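# Place a blue sponge flat on the shelf's top tier

## Task

Put one blue sponge so it lies flat on the upper level of the shelf, without shifting the shelf, while any other sponges already on it stay flat and separated from each other; at the end neither gripper may be in contact with any sponge.

## Robot and tools

Robot: two arms, left_arm and right_arm, each a six-joint arm with a two-finger parallel gripper and a wrist camera. Scene frame: origin at table-top height, midway between the nominal arm bases; +x points out over the table, +y toward left_arm, +z up. The calibrated bases are left_arm at (+0.028, +0.365, +0.044) m and right_arm at (+0.028, -0.352, +0.027) m, both turned almost not at all about z. Each arm reports its hand pose, velocities and targets in its own base frame, and all offsets run along that arm's base axes. Fixed head cameras and the table use the scene frame. Image sides do not match arm names. A camera stand sits behind the arms.

Gripper: fingers point along the gripper's +z and close along its y. end_effector_position is the point between the pads, roughly 1 cm short of the fingertips.

Row layout (shared by execute_actions and move): one flat list of 14 numbers covering both arms, each in [-1, 1]: dx, dy, dz, rx, ry, rz, opening for left_arm, then the same seven for right_arm. Both arms always appear even when only one moves. dx..rz are an offset, not a pose: they are measured from that arm's Hand target as it stood when the action or move began, in the arm's base axes. Scale: 1.0 equals 0.6 m for dx/dy/dz and 180 degrees for rotation; rx, ry, rz form a single rotation vector, turning about the Hand target's position. A translation longer than 1.0 is shortened. Six zeros mean stay at (or return to) the current Hand target. The opening is absolute, not an offset: +1 fully open (0.094 m), -1 shut. Writing 0 there commands a half-open gripper, so resend the present opening to leave a gripper unchanged.

execute_actions(actions, cameras): actions is a list of actions; each action holds up to 15 rows, one per 1/30 s step, and a short action repeats its final row until 15 steps pass. Every row in one action is counted from that action's starting Hand target, not the prior row; sending the same offset twice moves twice as far. An empty list returns state plus all camera images. cameras: list of names, ["all"], or []; an unknown name invalidates the call.

move(target, speed, blend, opening_speed, grip_force, blocking, cameras): drives each gripper along a straight line toward its target. target is one 14-number row or a list of up to 15 rows, all offsets from the same starting Hand targets. speed in m/s, 0.002 to 2.9, default 0.25 (rotation capped at twice that in rad/s), one value or one per target. blend in metres rounds corners in a list; 0 stops at each. opening_speed: rate of the commanded opening on the -1..+1 scale per second, at least 0.2; use it to close gently. grip_force: newtons per pad, 10 to 50, one value or one per arm; it persists; lower force closes slowly. blocking=false returns after about 0.5 s while the motion continues. A move is capped near 10 s. Paths ignore obstacles and the other arm; faster moves lag more and strike harder, and a target set deep past a contact presses harder. Avoid paths skimming an arm's own base; go around it.

wait(seconds 0 to 10, cameras): lets time pass holding commands; an active move continues. stop(cameras): brakes a running move. zoom_image(camera, region): enlarges [x0, y0, x1, y1] pixels (at most 504 by 504) of the newest image from cam_head_left, cam_head_right, cam_left_wrist or cam_right_wrist, all 896x504. read_manual(section): licence text only. finished_scene(scene): closes the current scene by its number; after it, make no further call in that reply.

Results: per arm, end_effector_position (m) and end_effector_quat_wxyz in its base frame, Hand target (the last commanded pose after clipping, origin of the next offsets), grip_measured (opening on the command scale; reads a little wide when empty, narrower than a squeezed part), Joint positions (last value is finger opening in m), Joint velocities (may be omitted when all are at noise level), joint torques (include gravity, have offsets, and joints 1 to 3 wrap at ±28 N m), motor temperatures, Tool commands, and for action calls some step positions. A move adds a "move:" line: done, off_target, moving, held or fault, plus limits such as paced (pose clipped) or held (steps withheld). done means at rest within 10 mm and 2 degrees; neither done nor off_target tells you about contact. Grippers often settle a few cm short because of friction and weight; resend zeros or the missing offset. Orientation commands are clipped to 40 degrees from the measured orientation per step.

Avoid: dropping or releasing a moving sponge, knocking the shelf, anything leaving the table, hard impacts with fixed or heavy objects, and any contact or squeeze between the two arms (including one gripper closing on the other's fingers). An arm blocked by something keeps pressing; back it off by commanding past its gripper. Motors heat when holding loads, stretching out or pushing; MOTOR HOT appears at 75 °C, a fault at 90 °C folds that arm away for the rest of the scene, and at 100 °C it collapses. To release, command an opening clearly above grip_measured, then lift clear of the sponges.

Each tool is called after "Call:" as name([rows], argument=value, ...), one row to a line, values as JSON.

## Session

Call:
execute_actions(actions=[])

Scene clock: 0.00 s.
left_arm: end_effector_position=(+0.4057, +0.0233, +0.1009) grip_measured=+1.000 end_effector_quat_wxyz=(+0.592, -0.061, +0.803, -0.007) | right_arm: end_effector_position=(+0.4054, -0.0345, +0.1184) grip_measured=+1.000 end_effector_quat_wxyz=(+0.612, +0.054, +0.785, -0.084)
Joint positions: left_arm=[0.048 1.581 0.38 0.898 -0.015 -0.093 0.094] | right_arm=[0 1.563 0.378 0.94 0.199 -0.019 0.094]
Joint velocities: within noise
Joint torques (N m): no reading
Motor temperatures (°C): left_arm=[26 27 29 25 24 27 28] | right_arm=[28 29 27 27 27 28 28]
Heat: left arm: 29 °C; right arm: 29 °C.
Hand target: left_arm +0.4108, +0.0244, +0.1161; +0.610, -0.060, +0.791, -0.004 | right_arm +0.4098, -0.0359, +0.1341; +0.629, +0.060, +0.770, -0.083
Tool commands: left_gripper/opening=+1.0 right_gripper/opening=+1.0

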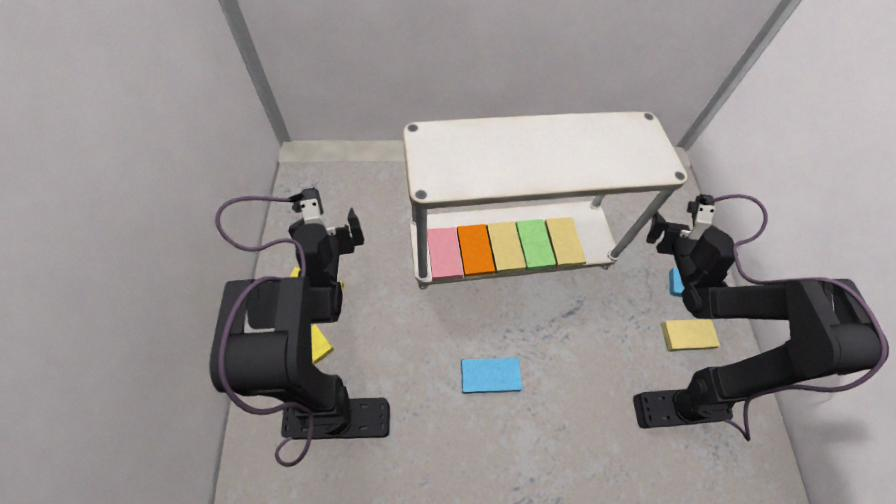

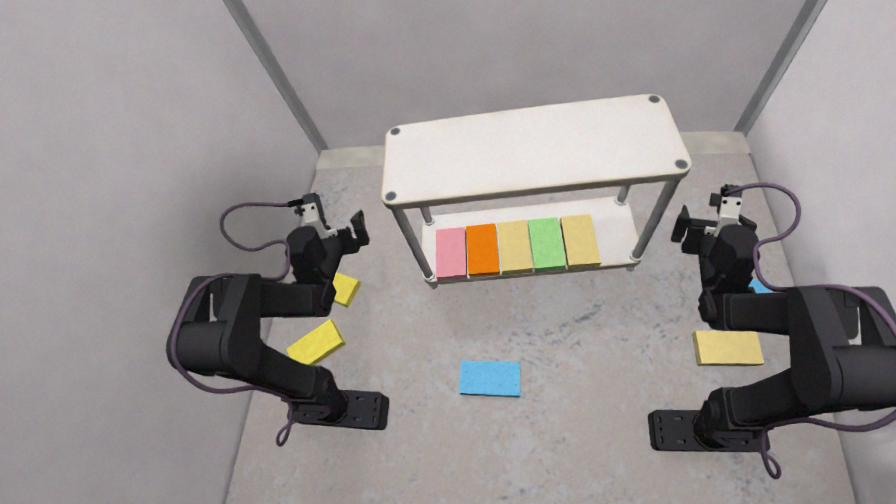

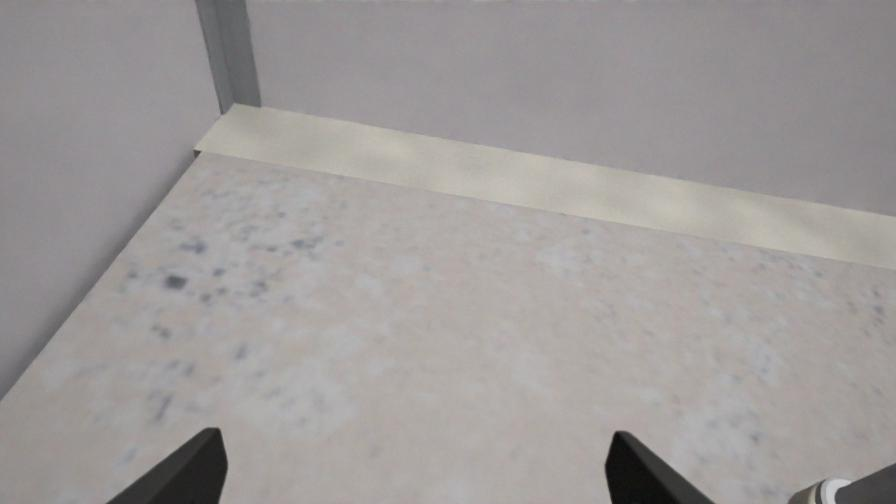

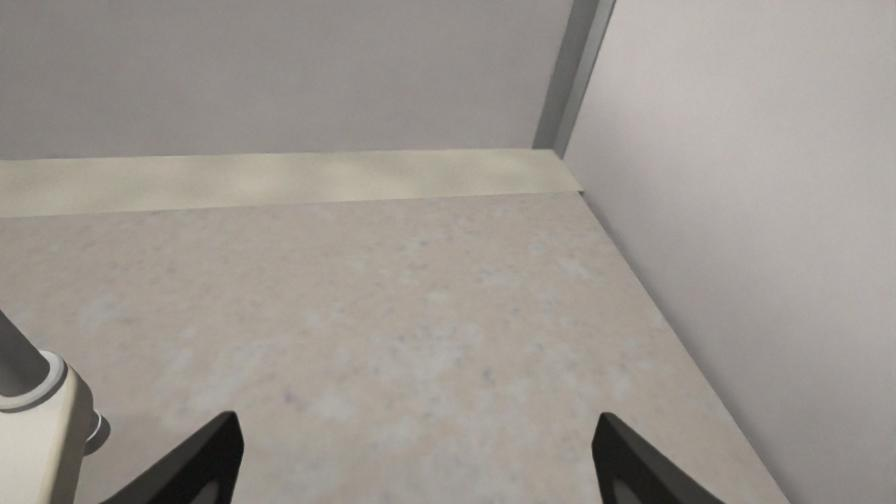

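Call:
move(target=[-0.517,-0.507,0.14,0.147,0.119,-0.521,1,0,0,0,0,0,0,1], cameras=["all"], speed=0.35)

Scene clock: 5.07 s.
left_arm: end_effector_position=(+0.0995, -0.2778, +0.1816) grip_measured=+1.000 end_effector_quat_wxyz=(+0.261, +0.652, +0.659, -0.268) | right_arm: end_effector_position=(+0.4054, -0.0345, +0.1184) grip_measured=+1.000 end_effector_quat_wxyz=(+0.612, +0.054, +0.785, -0.084)
Joint positions: left_arm=[-0.995 1.044 0.881 -0.731 0.392 0.426 0.094] | right_arm=[0 1.563 0.378 0.94 0.199 -0.019 0.094]
Joint torques (N m): left_arm=[-0.43 -1.26 9.92 0.96 0.16 0.04] | right_arm=[-0.1 -5.94 5.05 2.25 -0.01 0]
Heat: left arm: 30 °C; right arm: 29 °C.
Hand target: left_arm +0.1006, -0.2798, +0.2001; +0.272, +0.653, +0.653, -0.270 | right_arm +0.4098, -0.0359, +0.1341; +0.629, +0.060, +0.770, -0.083
Off the commanded pose: left_arm 0.019 m, 2 deg | right_arm 0.016 m, 3 deg.
move: off_target (left_arm, right_arm)

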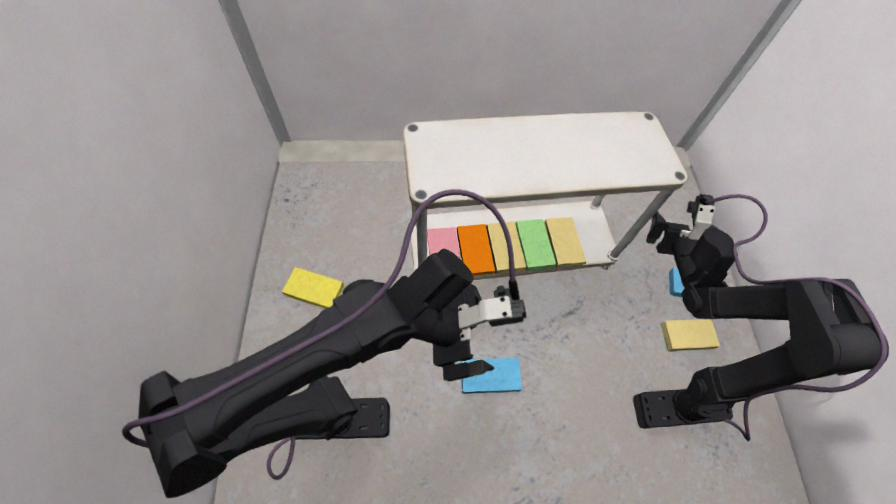

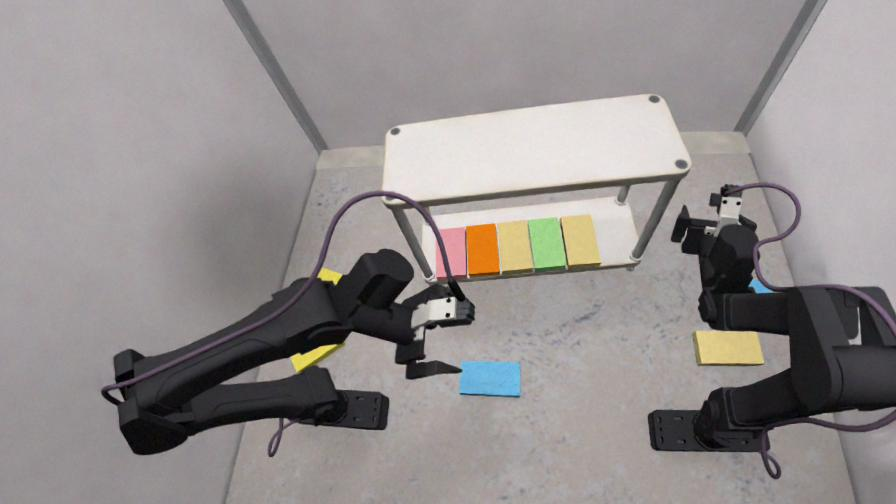

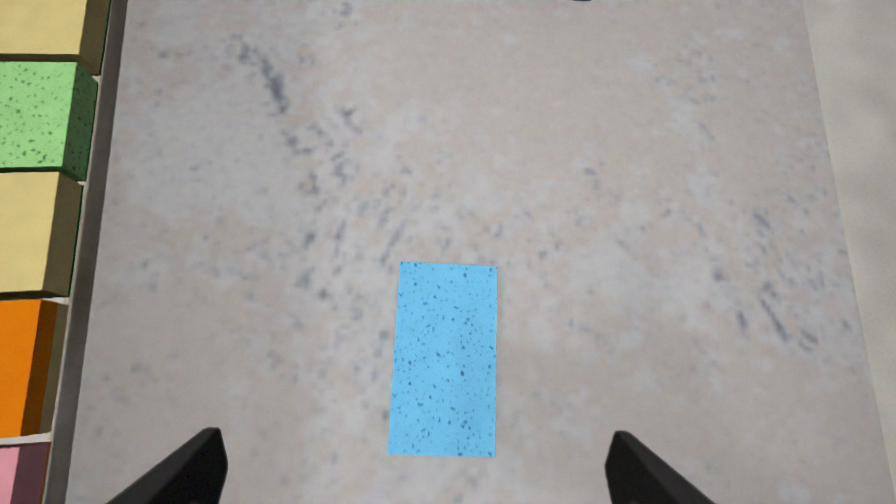

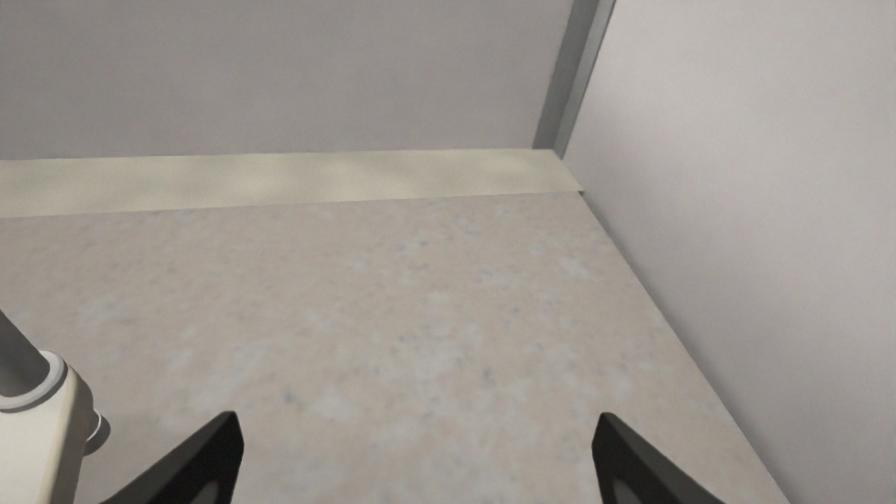

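Call:
move(target=[-0.018,-0.07,-0.317,0,0,0,1,0,0,0,0,0,0,1], cameras=["cam_left_wrist","cam_head_left"])

Scene clock: 8.43 s.
left_arm: end_effector_position=(+0.0914, -0.3159, +0.0059) grip_measured=+1.000 end_effector_quat_wxyz=(+0.255, +0.653, +0.663, -0.263) | right_arm: end_effector_position=(+0.4054, -0.0345, +0.1184) grip_measured=+1.000 end_effector_quat_wxyz=(+0.612, +0.054, +0.785, -0.084)
Joint positions: left_arm=[-1.13 1.507 0.412 0.223 0.3 0.315 0.094] | right_arm=[0 1.563 0.378 0.94 0.199 -0.019 0.094]
Joint torques (N m): left_arm=[-0.51 -3.04 3.1 1.8 0.05 -0.09] | right_arm=[-0.1 -5.96 5.04 2.25 -0.01 0.01]
Heat: left arm: 30 °C; right arm: 30 °C.
Hand target: left_arm +0.0898, -0.3218, +0.0099; +0.272, +0.653, +0.653, -0.270 | right_arm +0.4098, -0.0359, +0.1341; +0.629, +0.060, +0.770, -0.083
Off the commanded pose: left_arm 0.007 m, 2 deg | right_arm 0.016 m, 3 deg.
move: off_target (right_arm)
Images, in order (width x height): cam_head_left 896x504, cam_left_wrist 896x504.

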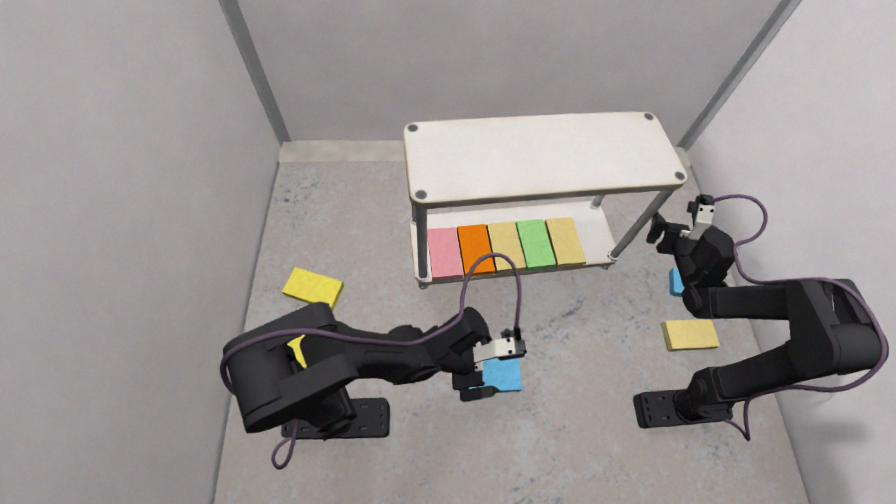

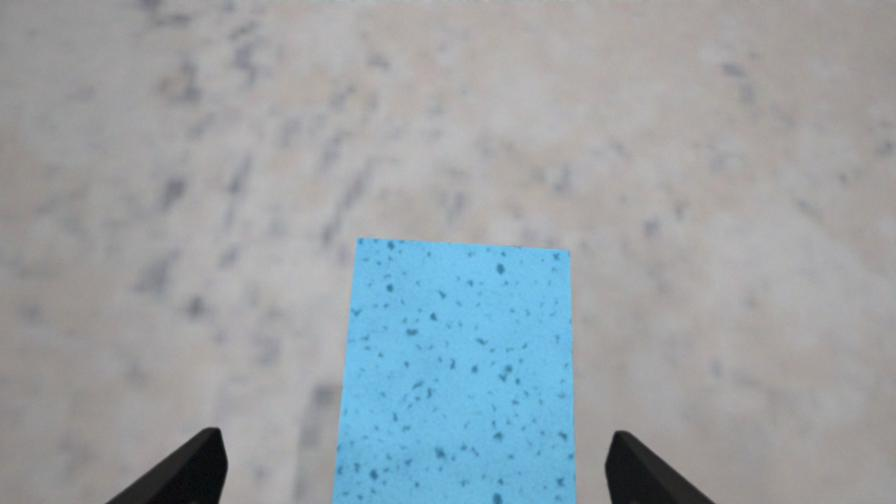

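Call:
move(target=[-0.013,0.003,-0.048,0,0,0,1,0,0,0,0,0,0,1], cameras=["cam_left_wrist","cam_head_right"], speed=0.1)

Scene clock: 10.43 s.
left_arm: end_effector_position=(+0.0838, -0.3142, -0.0234) grip_measured=+1.000 end_effector_quat_wxyz=(+0.257, +0.655, +0.661, -0.261) | right_arm: end_effector_position=(+0.4054, -0.0345, +0.1184) grip_measured=+1.000 end_effector_quat_wxyz=(+0.612, +0.054, +0.785, -0.084)
Joint positions: left_arm=[-1.16 1.645 0.347 0.433 0.278 0.299 0.094] | right_arm=[0 1.563 0.378 0.94 0.199 -0.019 0.094]
Joint torques (N m): left_arm=[-0.53 -3.28 2.48 1.83 0.04 -0.09] | right_arm=[-0.1 -5.96 5.05 2.25 -0.02 0]
Heat: left arm: 30 °C; right arm: 31 °C.
Hand target: left_arm +0.0820, -0.3200, -0.0189; +0.272, +0.653, +0.653, -0.270 | right_arm +0.4098, -0.0359, +0.1341; +0.629, +0.060, +0.770, -0.083
Off the commanded pose: left_arm 0.008 m, 2 deg | right_arm 0.016 m, 3 deg.
move: off_target (right_arm)
Images, in order (width x height): cam_head_right 896x504, cam_left_wrist 896x504.

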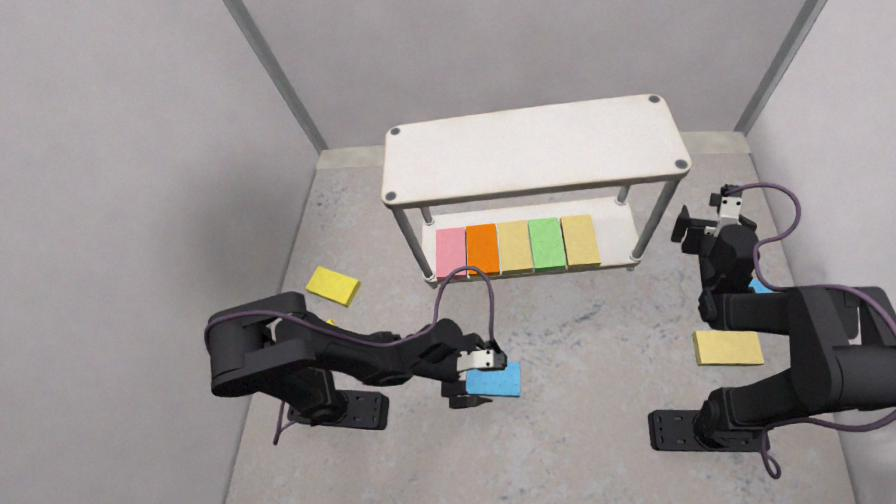

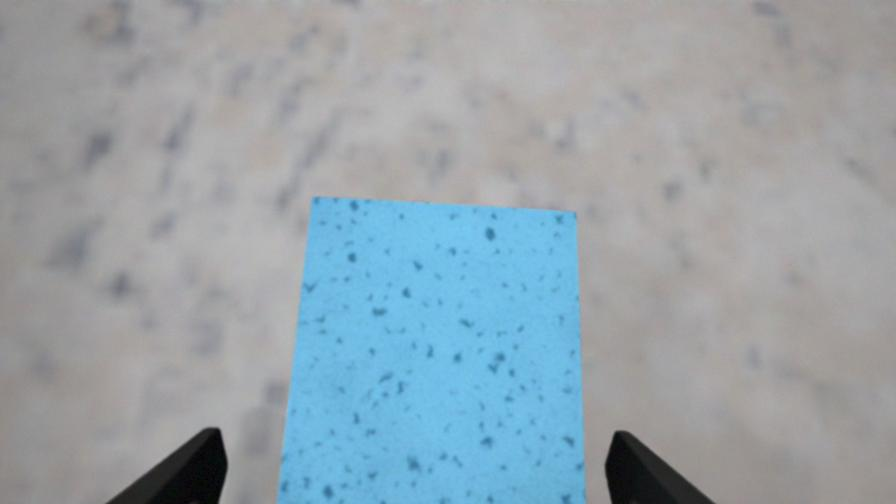

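Call:
move(target=[0,0,0,0,0,0,0.25,0,0,0,0,0,0,1], opening_speed=0.6, cameras=["cam_left_wrist"])

Call:
move(target=[0,0,0.13,0,0,0,0.25,0,0,0,0,0,0,1], cameras=["cam_left_wrist","cam_head_left","cam_head_right"], speed=0.15)

Scene clock: 12.47 s.
left_arm: end_effector_position=(+0.0840, -0.3147, -0.0229) grip_measured=+0.347 end_effector_quat_wxyz=(+0.257, +0.651, +0.664, -0.263) | right_arm: end_effector_position=(+0.4054, -0.0345, +0.1184) grip_measured=+1.000 end_effector_quat_wxyz=(+0.612, +0.054, +0.785, -0.084)
Joint positions: left_arm=[-1.16 1.645 0.347 0.436 0.278 0.288 0.063] | right_arm=[0 1.563 0.378 0.94 0.199 -0.019 0.094]
Joint torques (N m): left_arm=[-0.49 -3.18 2.43 1.81 0.04 -0.08] | right_arm=[-0.09 -5.96 5.05 2.25 -0.01 0]
Heat: left arm: 30 °C; right arm: 31 °C.
Hand target: left_arm +0.0820, -0.3200, -0.0189; +0.272, +0.653, +0.653, -0.270 | right_arm +0.4098, -0.0359, +0.1341; +0.629, +0.060, +0.770, -0.083
Off the commanded pose: left_arm 0.007 m, 2 deg | right_arm 0.016 m, 3 deg.
move: off_target (right_arm)
Images, in order (width x height): cam_left_wrist 896x504.

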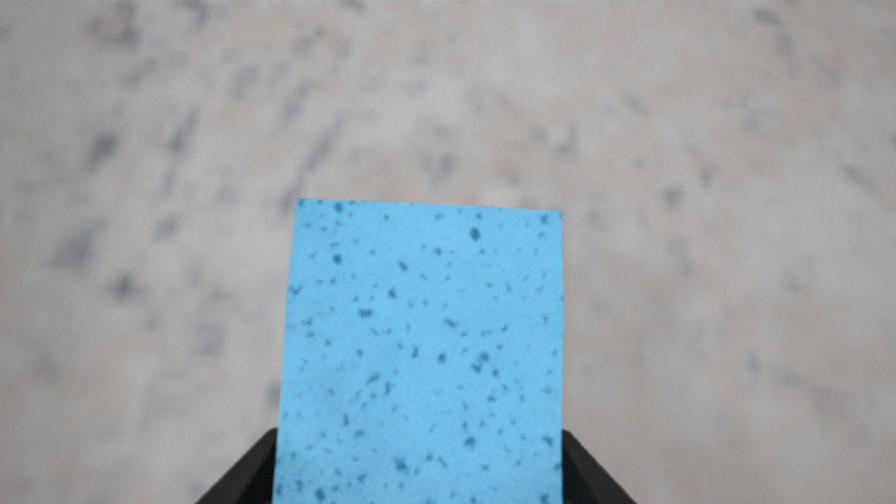

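Scene clock: 14.17 s.
left_arm: end_effector_position=(+0.0815, -0.3088, +0.0413) grip_measured=+0.344 end_effector_quat_wxyz=(+0.260, +0.651, +0.663, -0.264) | right_arm: end_effector_position=(+0.4054, -0.0345, +0.1184) grip_measured=+1.000 end_effector_quat_wxyz=(+0.612, +0.054, +0.785, -0.084)
Joint positions: left_arm=[-1.16 1.31 0.439 0.016 0.278 0.288 0.063] | right_arm=[0 1.563 0.378 0.94 0.199 -0.019 0.094]
Joint torques (N m): left_arm=[-0.53 -3.36 8.55 1.03 0.05 -0.03] | right_arm=[-0.09 -5.96 5.05 2.25 -0.01 0]
Motor temperatures (°C): left_arm=[26 27 30 27 24 27 28] | right_arm=[28 30 27 32 27 28 28]
Heat: left arm: 30 °C; right arm: 32 °C.
Hand target: left_arm +0.0820, -0.3200, +0.0591; +0.272, +0.653, +0.653, -0.270 | right_arm +0.4098, -0.0359, +0.1341; +0.629, +0.060, +0.770, -0.083
Off the commanded pose: left_arm 0.021 m, 2 deg | right_arm 0.016 m, 3 deg.
move: off_target (left_arm, right_arm)
Images, in order (width x height): cam_head_left 896x504, cam_head_right 896x504, cam_left_wrist 896x504.

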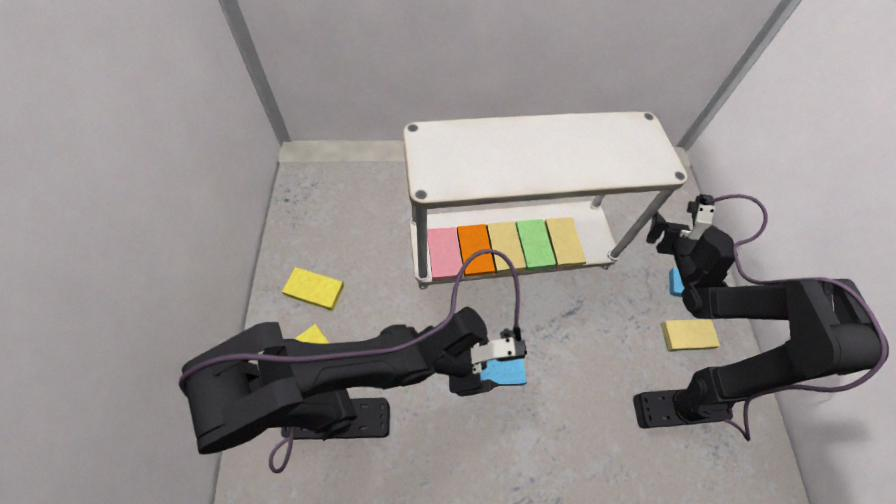

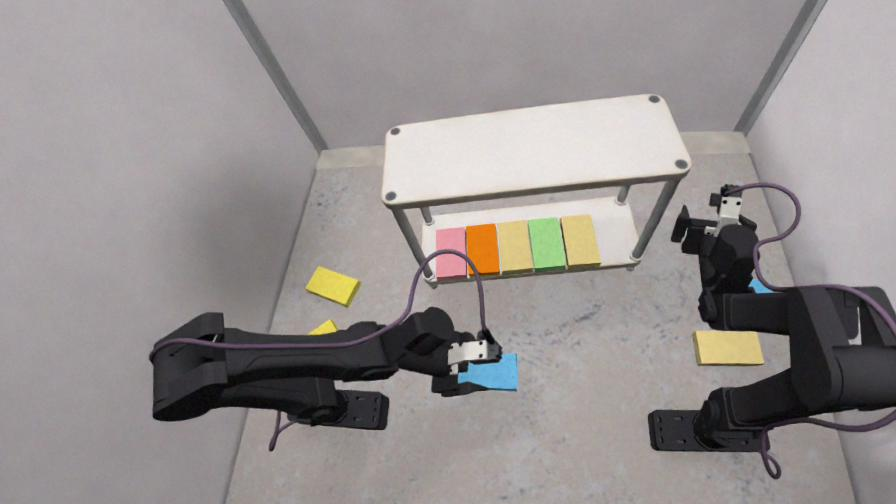

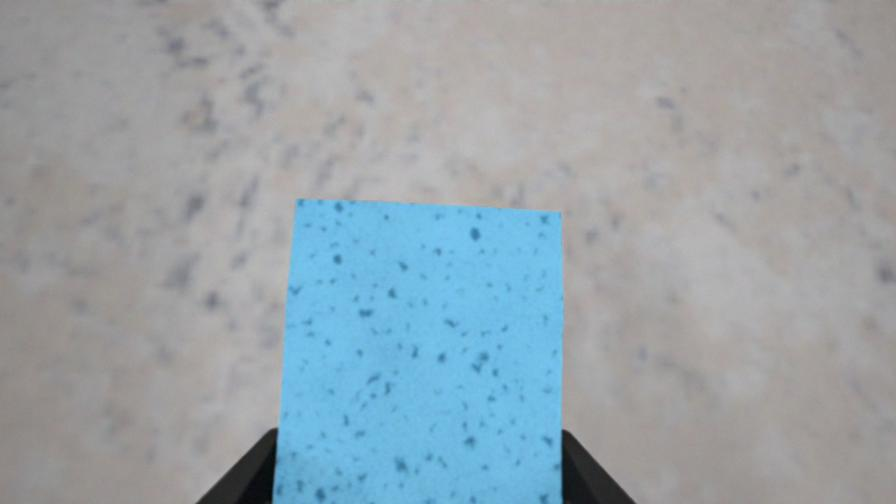

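Call:
move([
  [0.063,0.03,0.55,0,0,0,0.25,0,0,0,0,0,0,1],
  [0.363,0.1,0.6,0,0,0.444,0.25,0,0,0,0,0,0,1],
], cameras=["all"], speed=0.25, blend=[0.04,0])

Scene clock: 20.80 s.
left_arm: end_effector_position=(+0.2975, -0.2738, +0.4090) grip_measured=+0.344 end_effector_quat_wxyz=(+0.414, +0.108, +0.901, -0.071) | right_arm: end_effector_position=(+0.4054, -0.0345, +0.1184) grip_measured=+1.000 end_effector_quat_wxyz=(+0.612, +0.054, +0.785, -0.084)
Joint positions: left_arm=[-0.959 1.848 2.555 -1.532 -0.493 -0.525 0.063] | right_arm=[0 1.563 0.378 0.94 0.199 -0.019 0.094]
Joint torques (N m): left_arm=[0.51 -5.16 6.83 1.02 -0.51 -0.1] | right_arm=[-0.09 -5.96 5.05 2.25 -0.01 0.01]
Heat: left arm: 31 °C; right arm: 33 °C.
Hand target: left_arm +0.2998, -0.2600, +0.4191; +0.382, +0.081, +0.920, -0.032 | right_arm +0.4098, -0.0359, +0.1341; +0.629, +0.060, +0.770, -0.083
Off the commanded pose: left_arm 0.017 m, 7 deg | right_arm 0.016 m, 3 deg.
joint sent to its limit (left arm) — joint 4 (wrist pitch), lower limit. The joint targets are off in position and orientation.
move: off_target (left_arm, right_arm)

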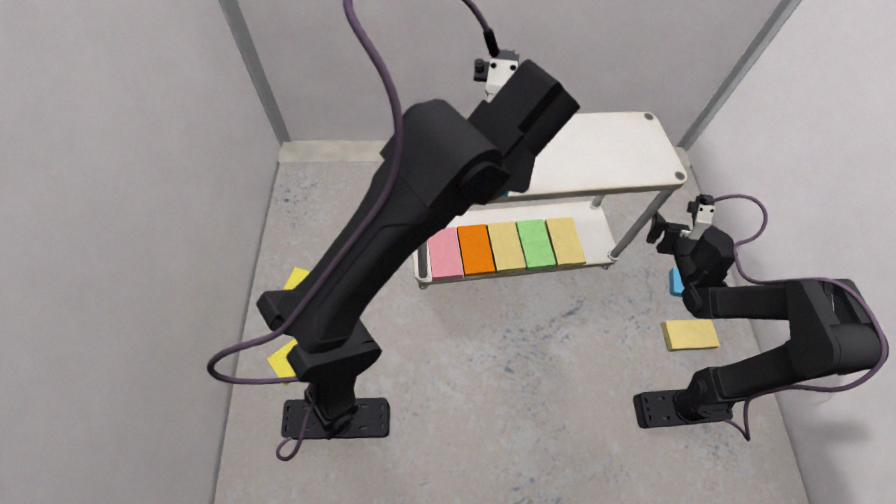

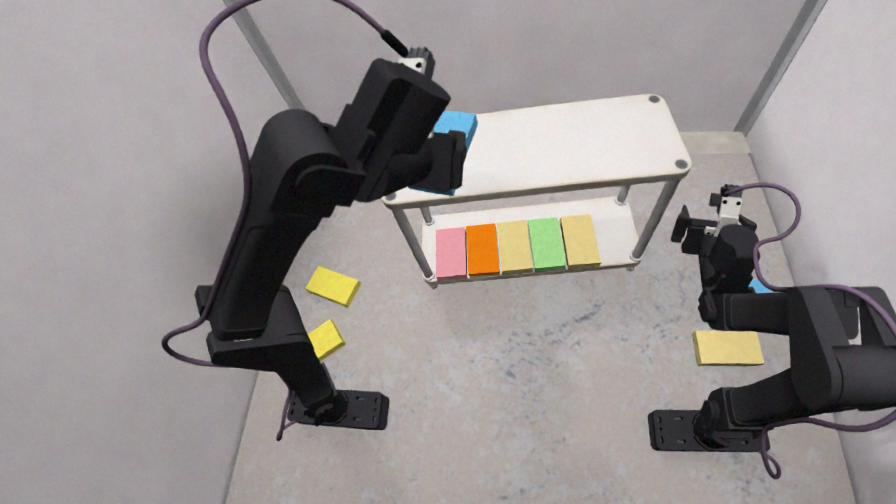

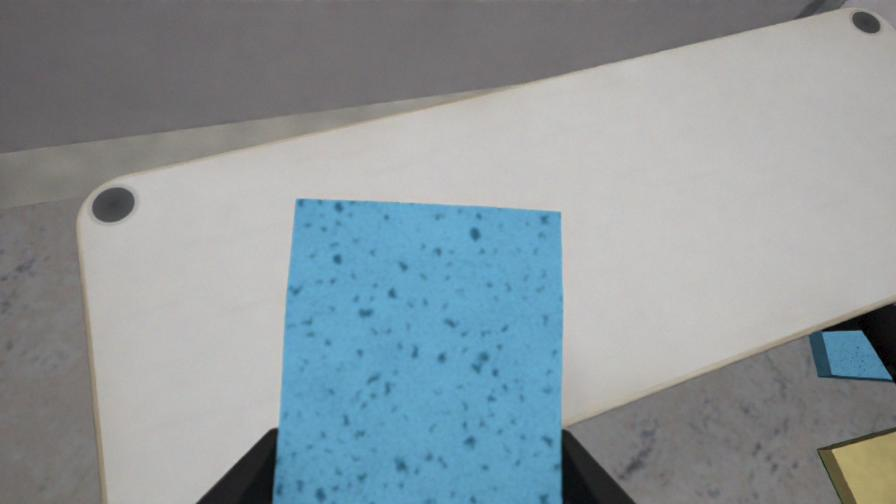

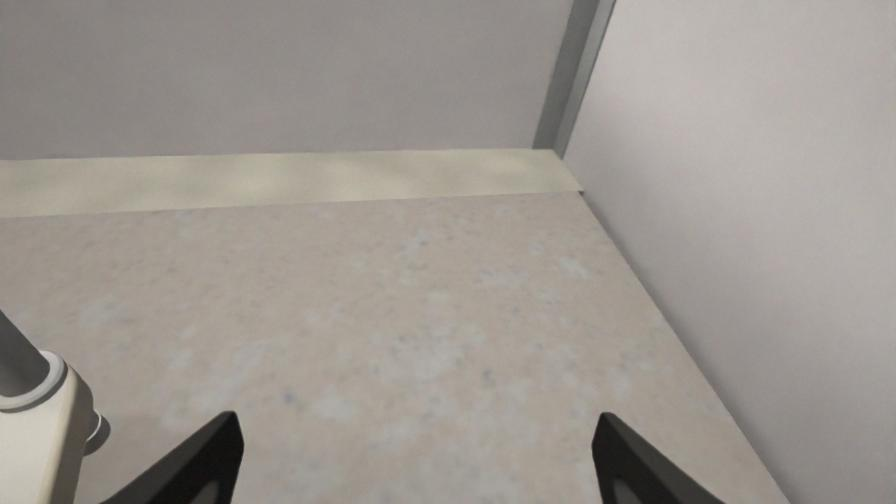

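Call:
move(target=[0.142,0.017,-0.033,0,0,0.04,0.25,0,0,0,0,0,0,1], cameras=["cam_left_wrist","cam_head_left","cam_head_right"], speed=0.15)

Scene clock: 22.93 s.
left_arm: end_effector_position=(+0.3887, -0.2505, +0.3891) grip_measured=+0.344 end_effector_quat_wxyz=(+0.425, +0.029, +0.904, -0.029) | right_arm: end_effector_position=(+0.4054, -0.0345, +0.1184) grip_measured=+1.000 end_effector_quat_wxyz=(+0.612, +0.054, +0.785, -0.084)
Joint positions: left_arm=[-0.76 2.098 2.826 -1.535 -0.492 -0.495 0.063] | right_arm=[0 1.563 0.378 0.94 0.199 -0.019 0.094]
Joint torques (N m): left_arm=[0.12 -7.19 6.49 1.21 -0.18 0.05] | right_arm=[-0.09 -5.97 5.05 2.25 -0.01 0]
Heat: left arm: 31 °C; right arm: 33 °C.
Hand target: left_arm +0.3850, -0.2498, +0.3993; +0.384, +0.023, +0.923, -0.008 | right_arm +0.4098, -0.0359, +0.1341; +0.629, +0.060, +0.770, -0.083
Off the commanded pose: left_arm 0.011 m, 6 deg | right_arm 0.016 m, 3 deg.
elbow stopped short (left arm): the move would have taken joint 3 (elbow) straighter than the controller allows.
move: off_target (left_arm, right_arm)
Images, in order (width x height): cam_head_left 896x504, cam_head_right 896x504, cam_left_wrist 896x504.

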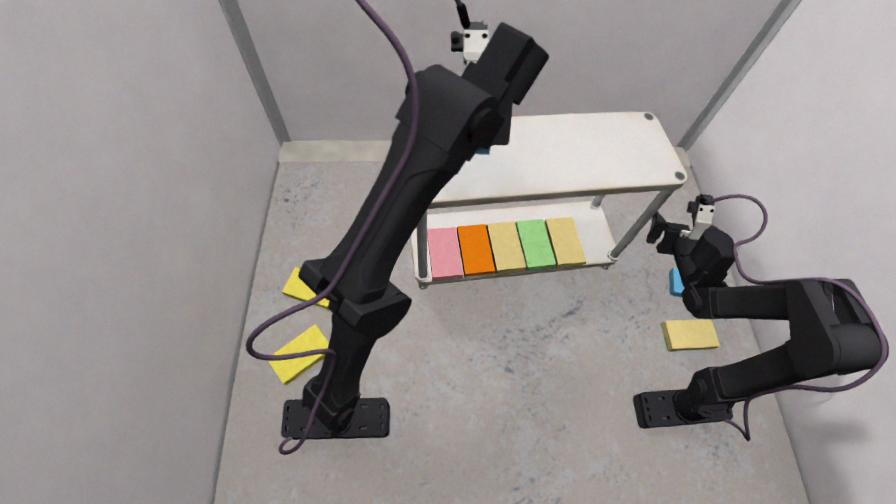

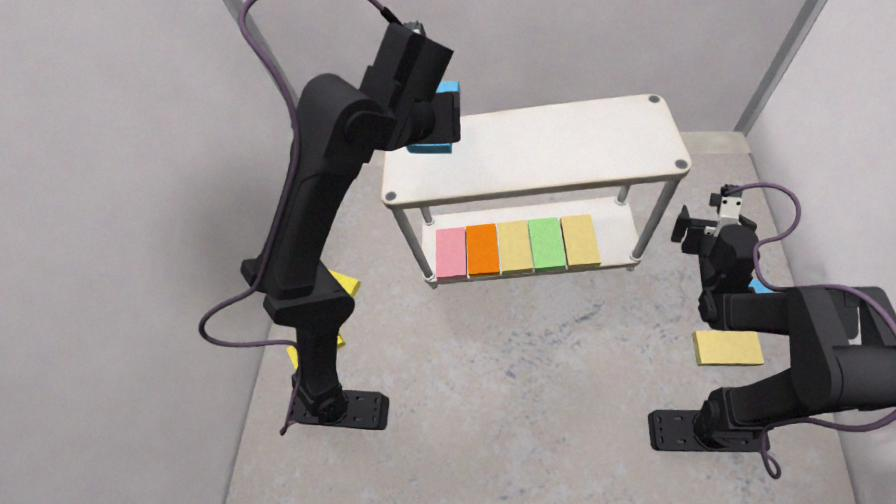

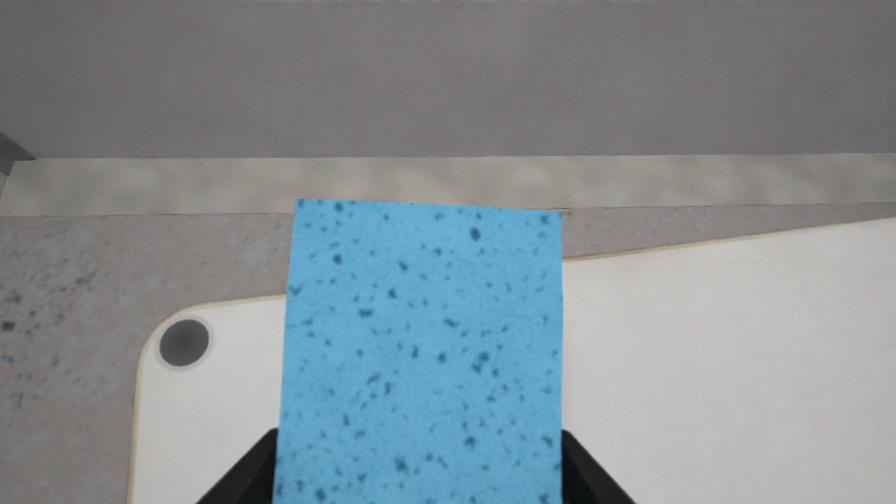

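Call:
move(target=[-0.022,0.008,-0.045,0,0,0.01,0.25,0,0,0,0,0,0,1], cameras=["cam_left_wrist","cam_head_right"], speed=0.06)

Scene clock: 25.60 s.
left_arm: end_effector_position=(+0.3868, -0.2565, +0.3562) grip_measured=+0.344 end_effector_quat_wxyz=(+0.387, +0.016, +0.922, -0.013) | right_arm: end_effector_position=(+0.4054, -0.0345, +0.1184) grip_measured=+1.000 end_effector_quat_wxyz=(+0.612, +0.054, +0.785, -0.084)
Joint positions: left_arm=[-0.772 2.093 2.711 -1.535 -0.492 -0.568 0.063] | right_arm=[0 1.563 0.378 0.94 0.199 -0.019 0.094]
Joint torques (N m): left_arm=[-0.46 -11.17 2.93 0.93 -0.45 -0.09] | right_arm=[-0.1 -5.97 5.04 2.25 -0.01 0.01]
Heat: left arm: 31 °C; right arm: 34 °C.
Hand target: left_arm +0.3718, -0.2450, +0.3723; +0.384, +0.008, +0.923, -0.002 | right_arm +0.4098, -0.0359, +0.1341; +0.629, +0.060, +0.770, -0.083
Off the commanded pose: left_arm 0.025 m, 2 deg | right_arm 0.016 m, 3 deg.
joint sent to its limit (left arm) — joint 4 (wrist pitch), lower limit. The joint targets are off in position, not in orientation.
move: off_target (left_arm, right_arm)
Images, in order (width x height): cam_head_right 896x504, cam_left_wrist 896x504.

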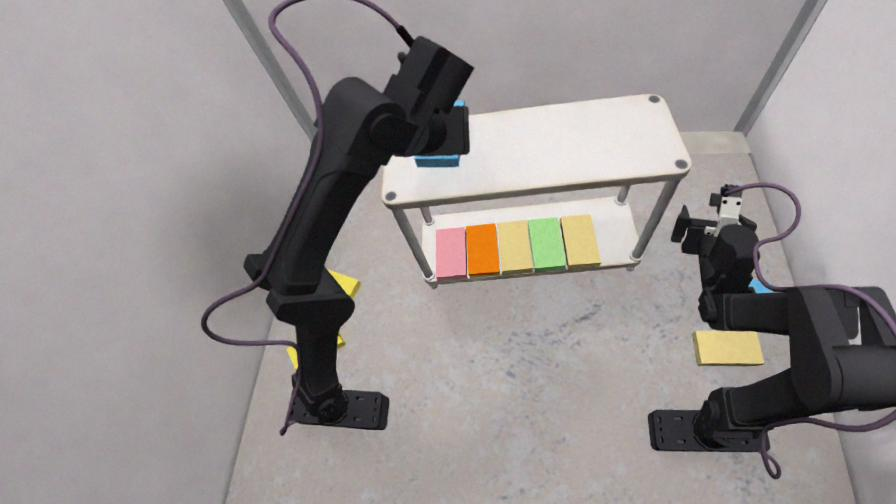

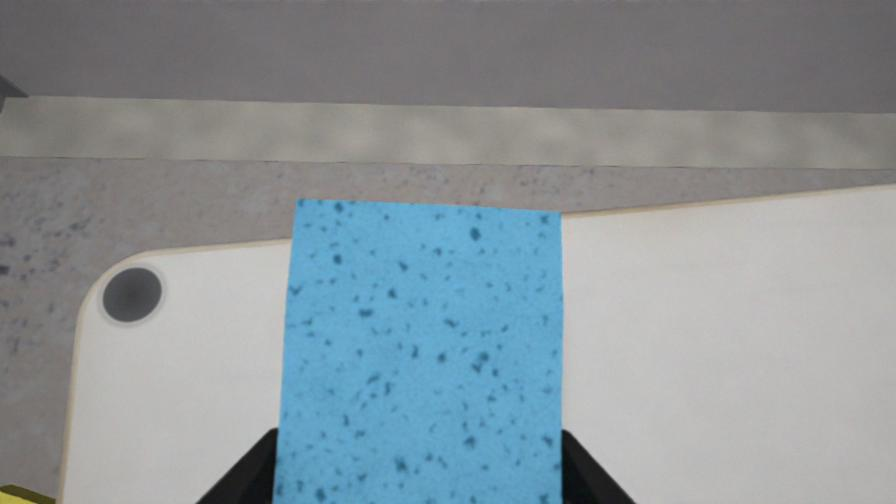

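Call:
move(target=[0,0,-0.055,0,0,0.005,0.25,0,0,0,0,0,0,1], cameras=["cam_left_wrist","cam_head_right","cam_head_left"], speed=0.06)

Scene clock: 28.87 s.
left_arm: end_effector_position=(+0.3759, -0.2459, +0.3311) grip_measured=+0.344 end_effector_quat_wxyz=(+0.369, +0.000, +0.929, +0.001) | right_arm: end_effector_position=(+0.4054, -0.0345, +0.1184) grip_measured=+1.000 end_effector_quat_wxyz=(+0.612, +0.054, +0.785, -0.084)
Joint positions: left_arm=[-0.777 1.938 2.363 -1.404 -0.504 -0.62 0.063] | right_arm=[0 1.563 0.378 0.94 0.199 -0.019 0.094]
Joint torques (N m): left_arm=[-0.44 -8.91 2.74 1.3 -0.45 -0.04] | right_arm=[-0.1 -5.96 5.05 2.25 -0.01 0]
Heat: left arm: 31 °C; right arm: 34 °C.
Hand target: left_arm +0.3718, -0.2450, +0.3393; +0.384, +0.001, +0.923, +0.001 | right_arm +0.4098, -0.0359, +0.1341; +0.629, +0.060, +0.770, -0.083
Off the commanded pose: left_arm 0.009 m, 2 deg | right_arm 0.016 m, 3 deg.
move: off_target (right_arm)
Images, in order (width x height): cam_head_left 896x504, cam_head_right 896x504, cam_left_wrist 896x504.

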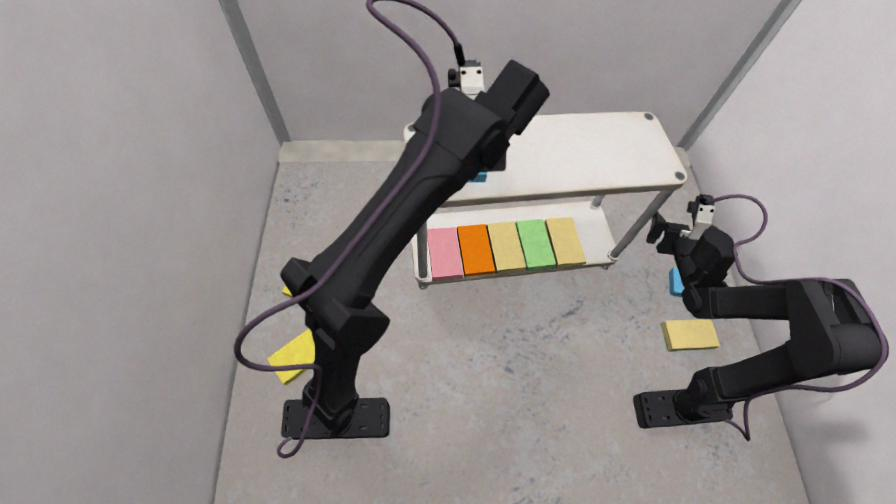

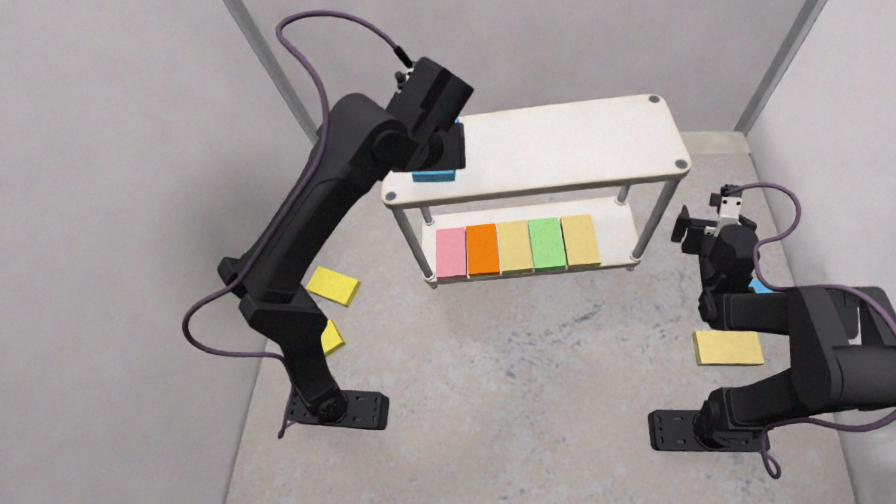

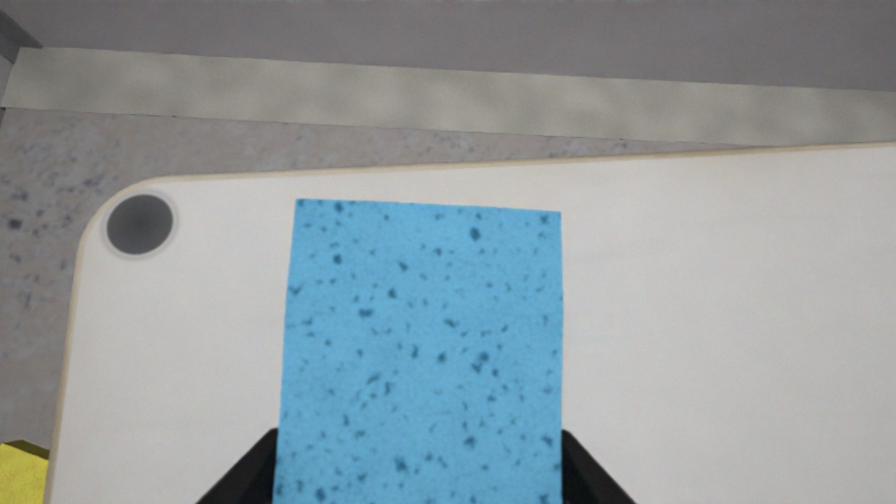

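Call:
move(target=[0,0,-0.035,0,0,0,0.25,0,0,0,0,0,0,1], cameras=["cam_left_wrist","cam_head_right"], speed=0.04)

Scene clock: 30.43 s.
left_arm: end_effector_position=(+0.3756, -0.2456, +0.3328) grip_measured=+0.344 end_effector_quat_wxyz=(+0.399, -0.006, +0.917, -0.012) | right_arm: end_effector_position=(+0.4054, -0.0345, +0.1184) grip_measured=+1.000 end_effector_quat_wxyz=(+0.612, +0.054, +0.785, -0.084)
Joint positions: left_arm=[-0.786 1.836 2.173 -1.246 -0.53 -0.613 0.063] | right_arm=[0 1.563 0.378 0.94 0.199 -0.019 0.094]
Joint torques (N m): left_arm=[-0.46 -6.46 2.24 1.12 -0.18 -0.03] | right_arm=[-0.1 -5.96 5.05 2.26 -0.01 0]
Heat: left arm: 31 °C; right arm: 34 °C.
Hand target: left_arm +0.3718, -0.2450, +0.3183; +0.384, +0.001, +0.923, +0.001 | right_arm +0.4098, -0.0359, +0.1341; +0.629, +0.060, +0.770, -0.083
Off the commanded pose: left_arm 0.015 m, 3 deg | right_arm 0.016 m, 3 deg.
move: off_target (left_arm, right_arm)
Images, in order (width x height): cam_head_right 896x504, cam_left_wrist 896x504.

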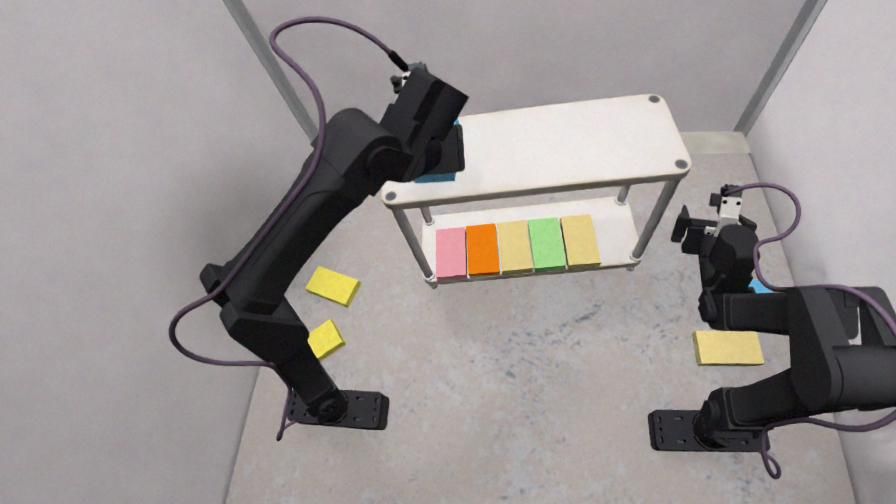

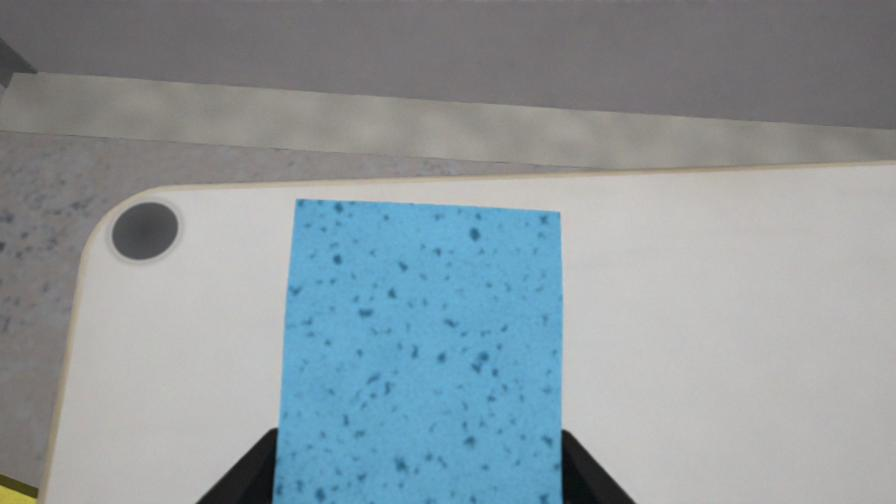

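Call:
move(target=[0,0,0.008,0,0.02,0,0.25,0,0,0,0,0,0,1], cameras=["cam_left_wrist","cam_head_right"], speed=0.1)

Scene clock: 32.00 s.
left_arm: end_effector_position=(+0.3771, -0.2482, +0.3316) grip_measured=+0.344 end_effector_quat_wxyz=(+0.379, -0.006, +0.925, -0.012) | right_arm: end_effector_position=(+0.4054, -0.0345, +0.1184) grip_measured=+1.000 end_effector_quat_wxyz=(+0.612, +0.054, +0.785, -0.084)
Joint positions: left_arm=[-0.777 1.903 2.296 -1.34 -0.5 -0.626 0.063] | right_arm=[0 1.563 0.378 0.94 0.199 -0.019 0.094]
Joint torques (N m): left_arm=[0.49 -5.35 6.8 0.6 -0.04 -0.09] | right_arm=[-0.1 -5.97 5.05 2.25 -0.01 0]
Heat: left arm: 31 °C; right arm: 35 °C.
Hand target: left_arm +0.3718, -0.2450, +0.3231; +0.355, +0.001, +0.935, +0.001 | right_arm +0.4098, -0.0359, +0.1341; +0.629, +0.060, +0.770, -0.083
Off the commanded pose: left_arm 0.011 m, 3 deg | right_arm 0.016 m, 3 deg.
move: off_target (left_arm, right_arm)
Images, in order (width x height): cam_head_right 896x504, cam_left_wrist 896x504.

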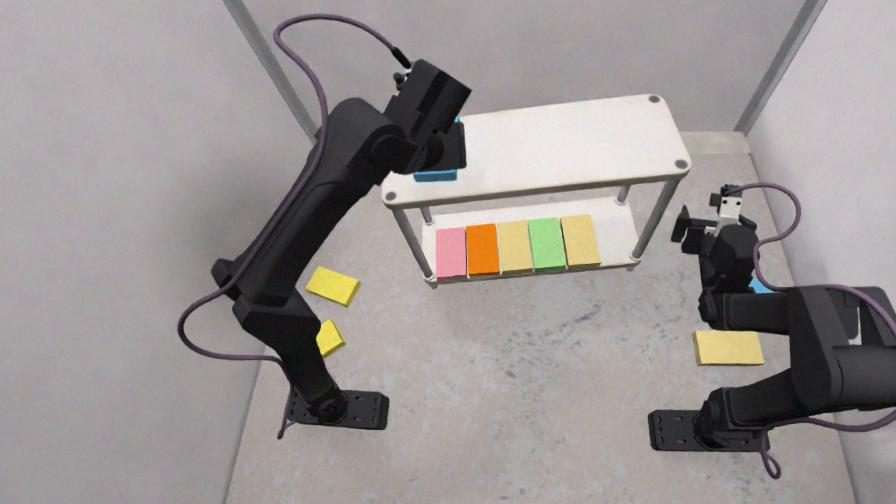

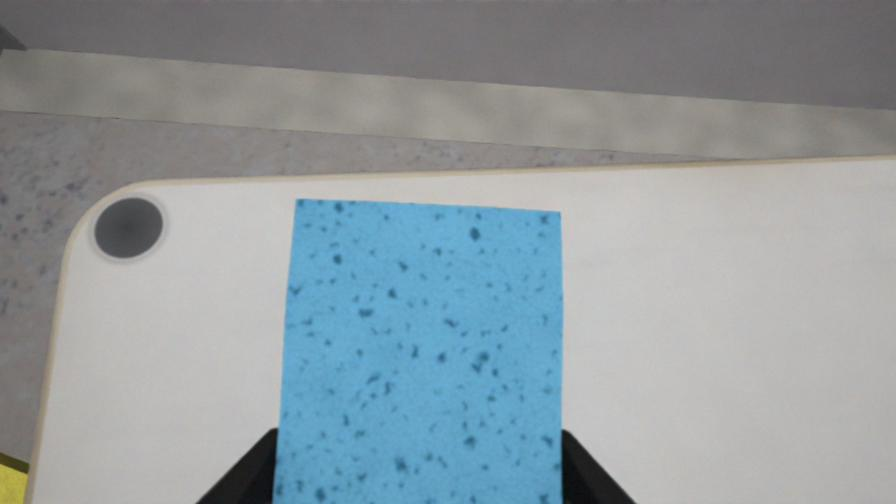

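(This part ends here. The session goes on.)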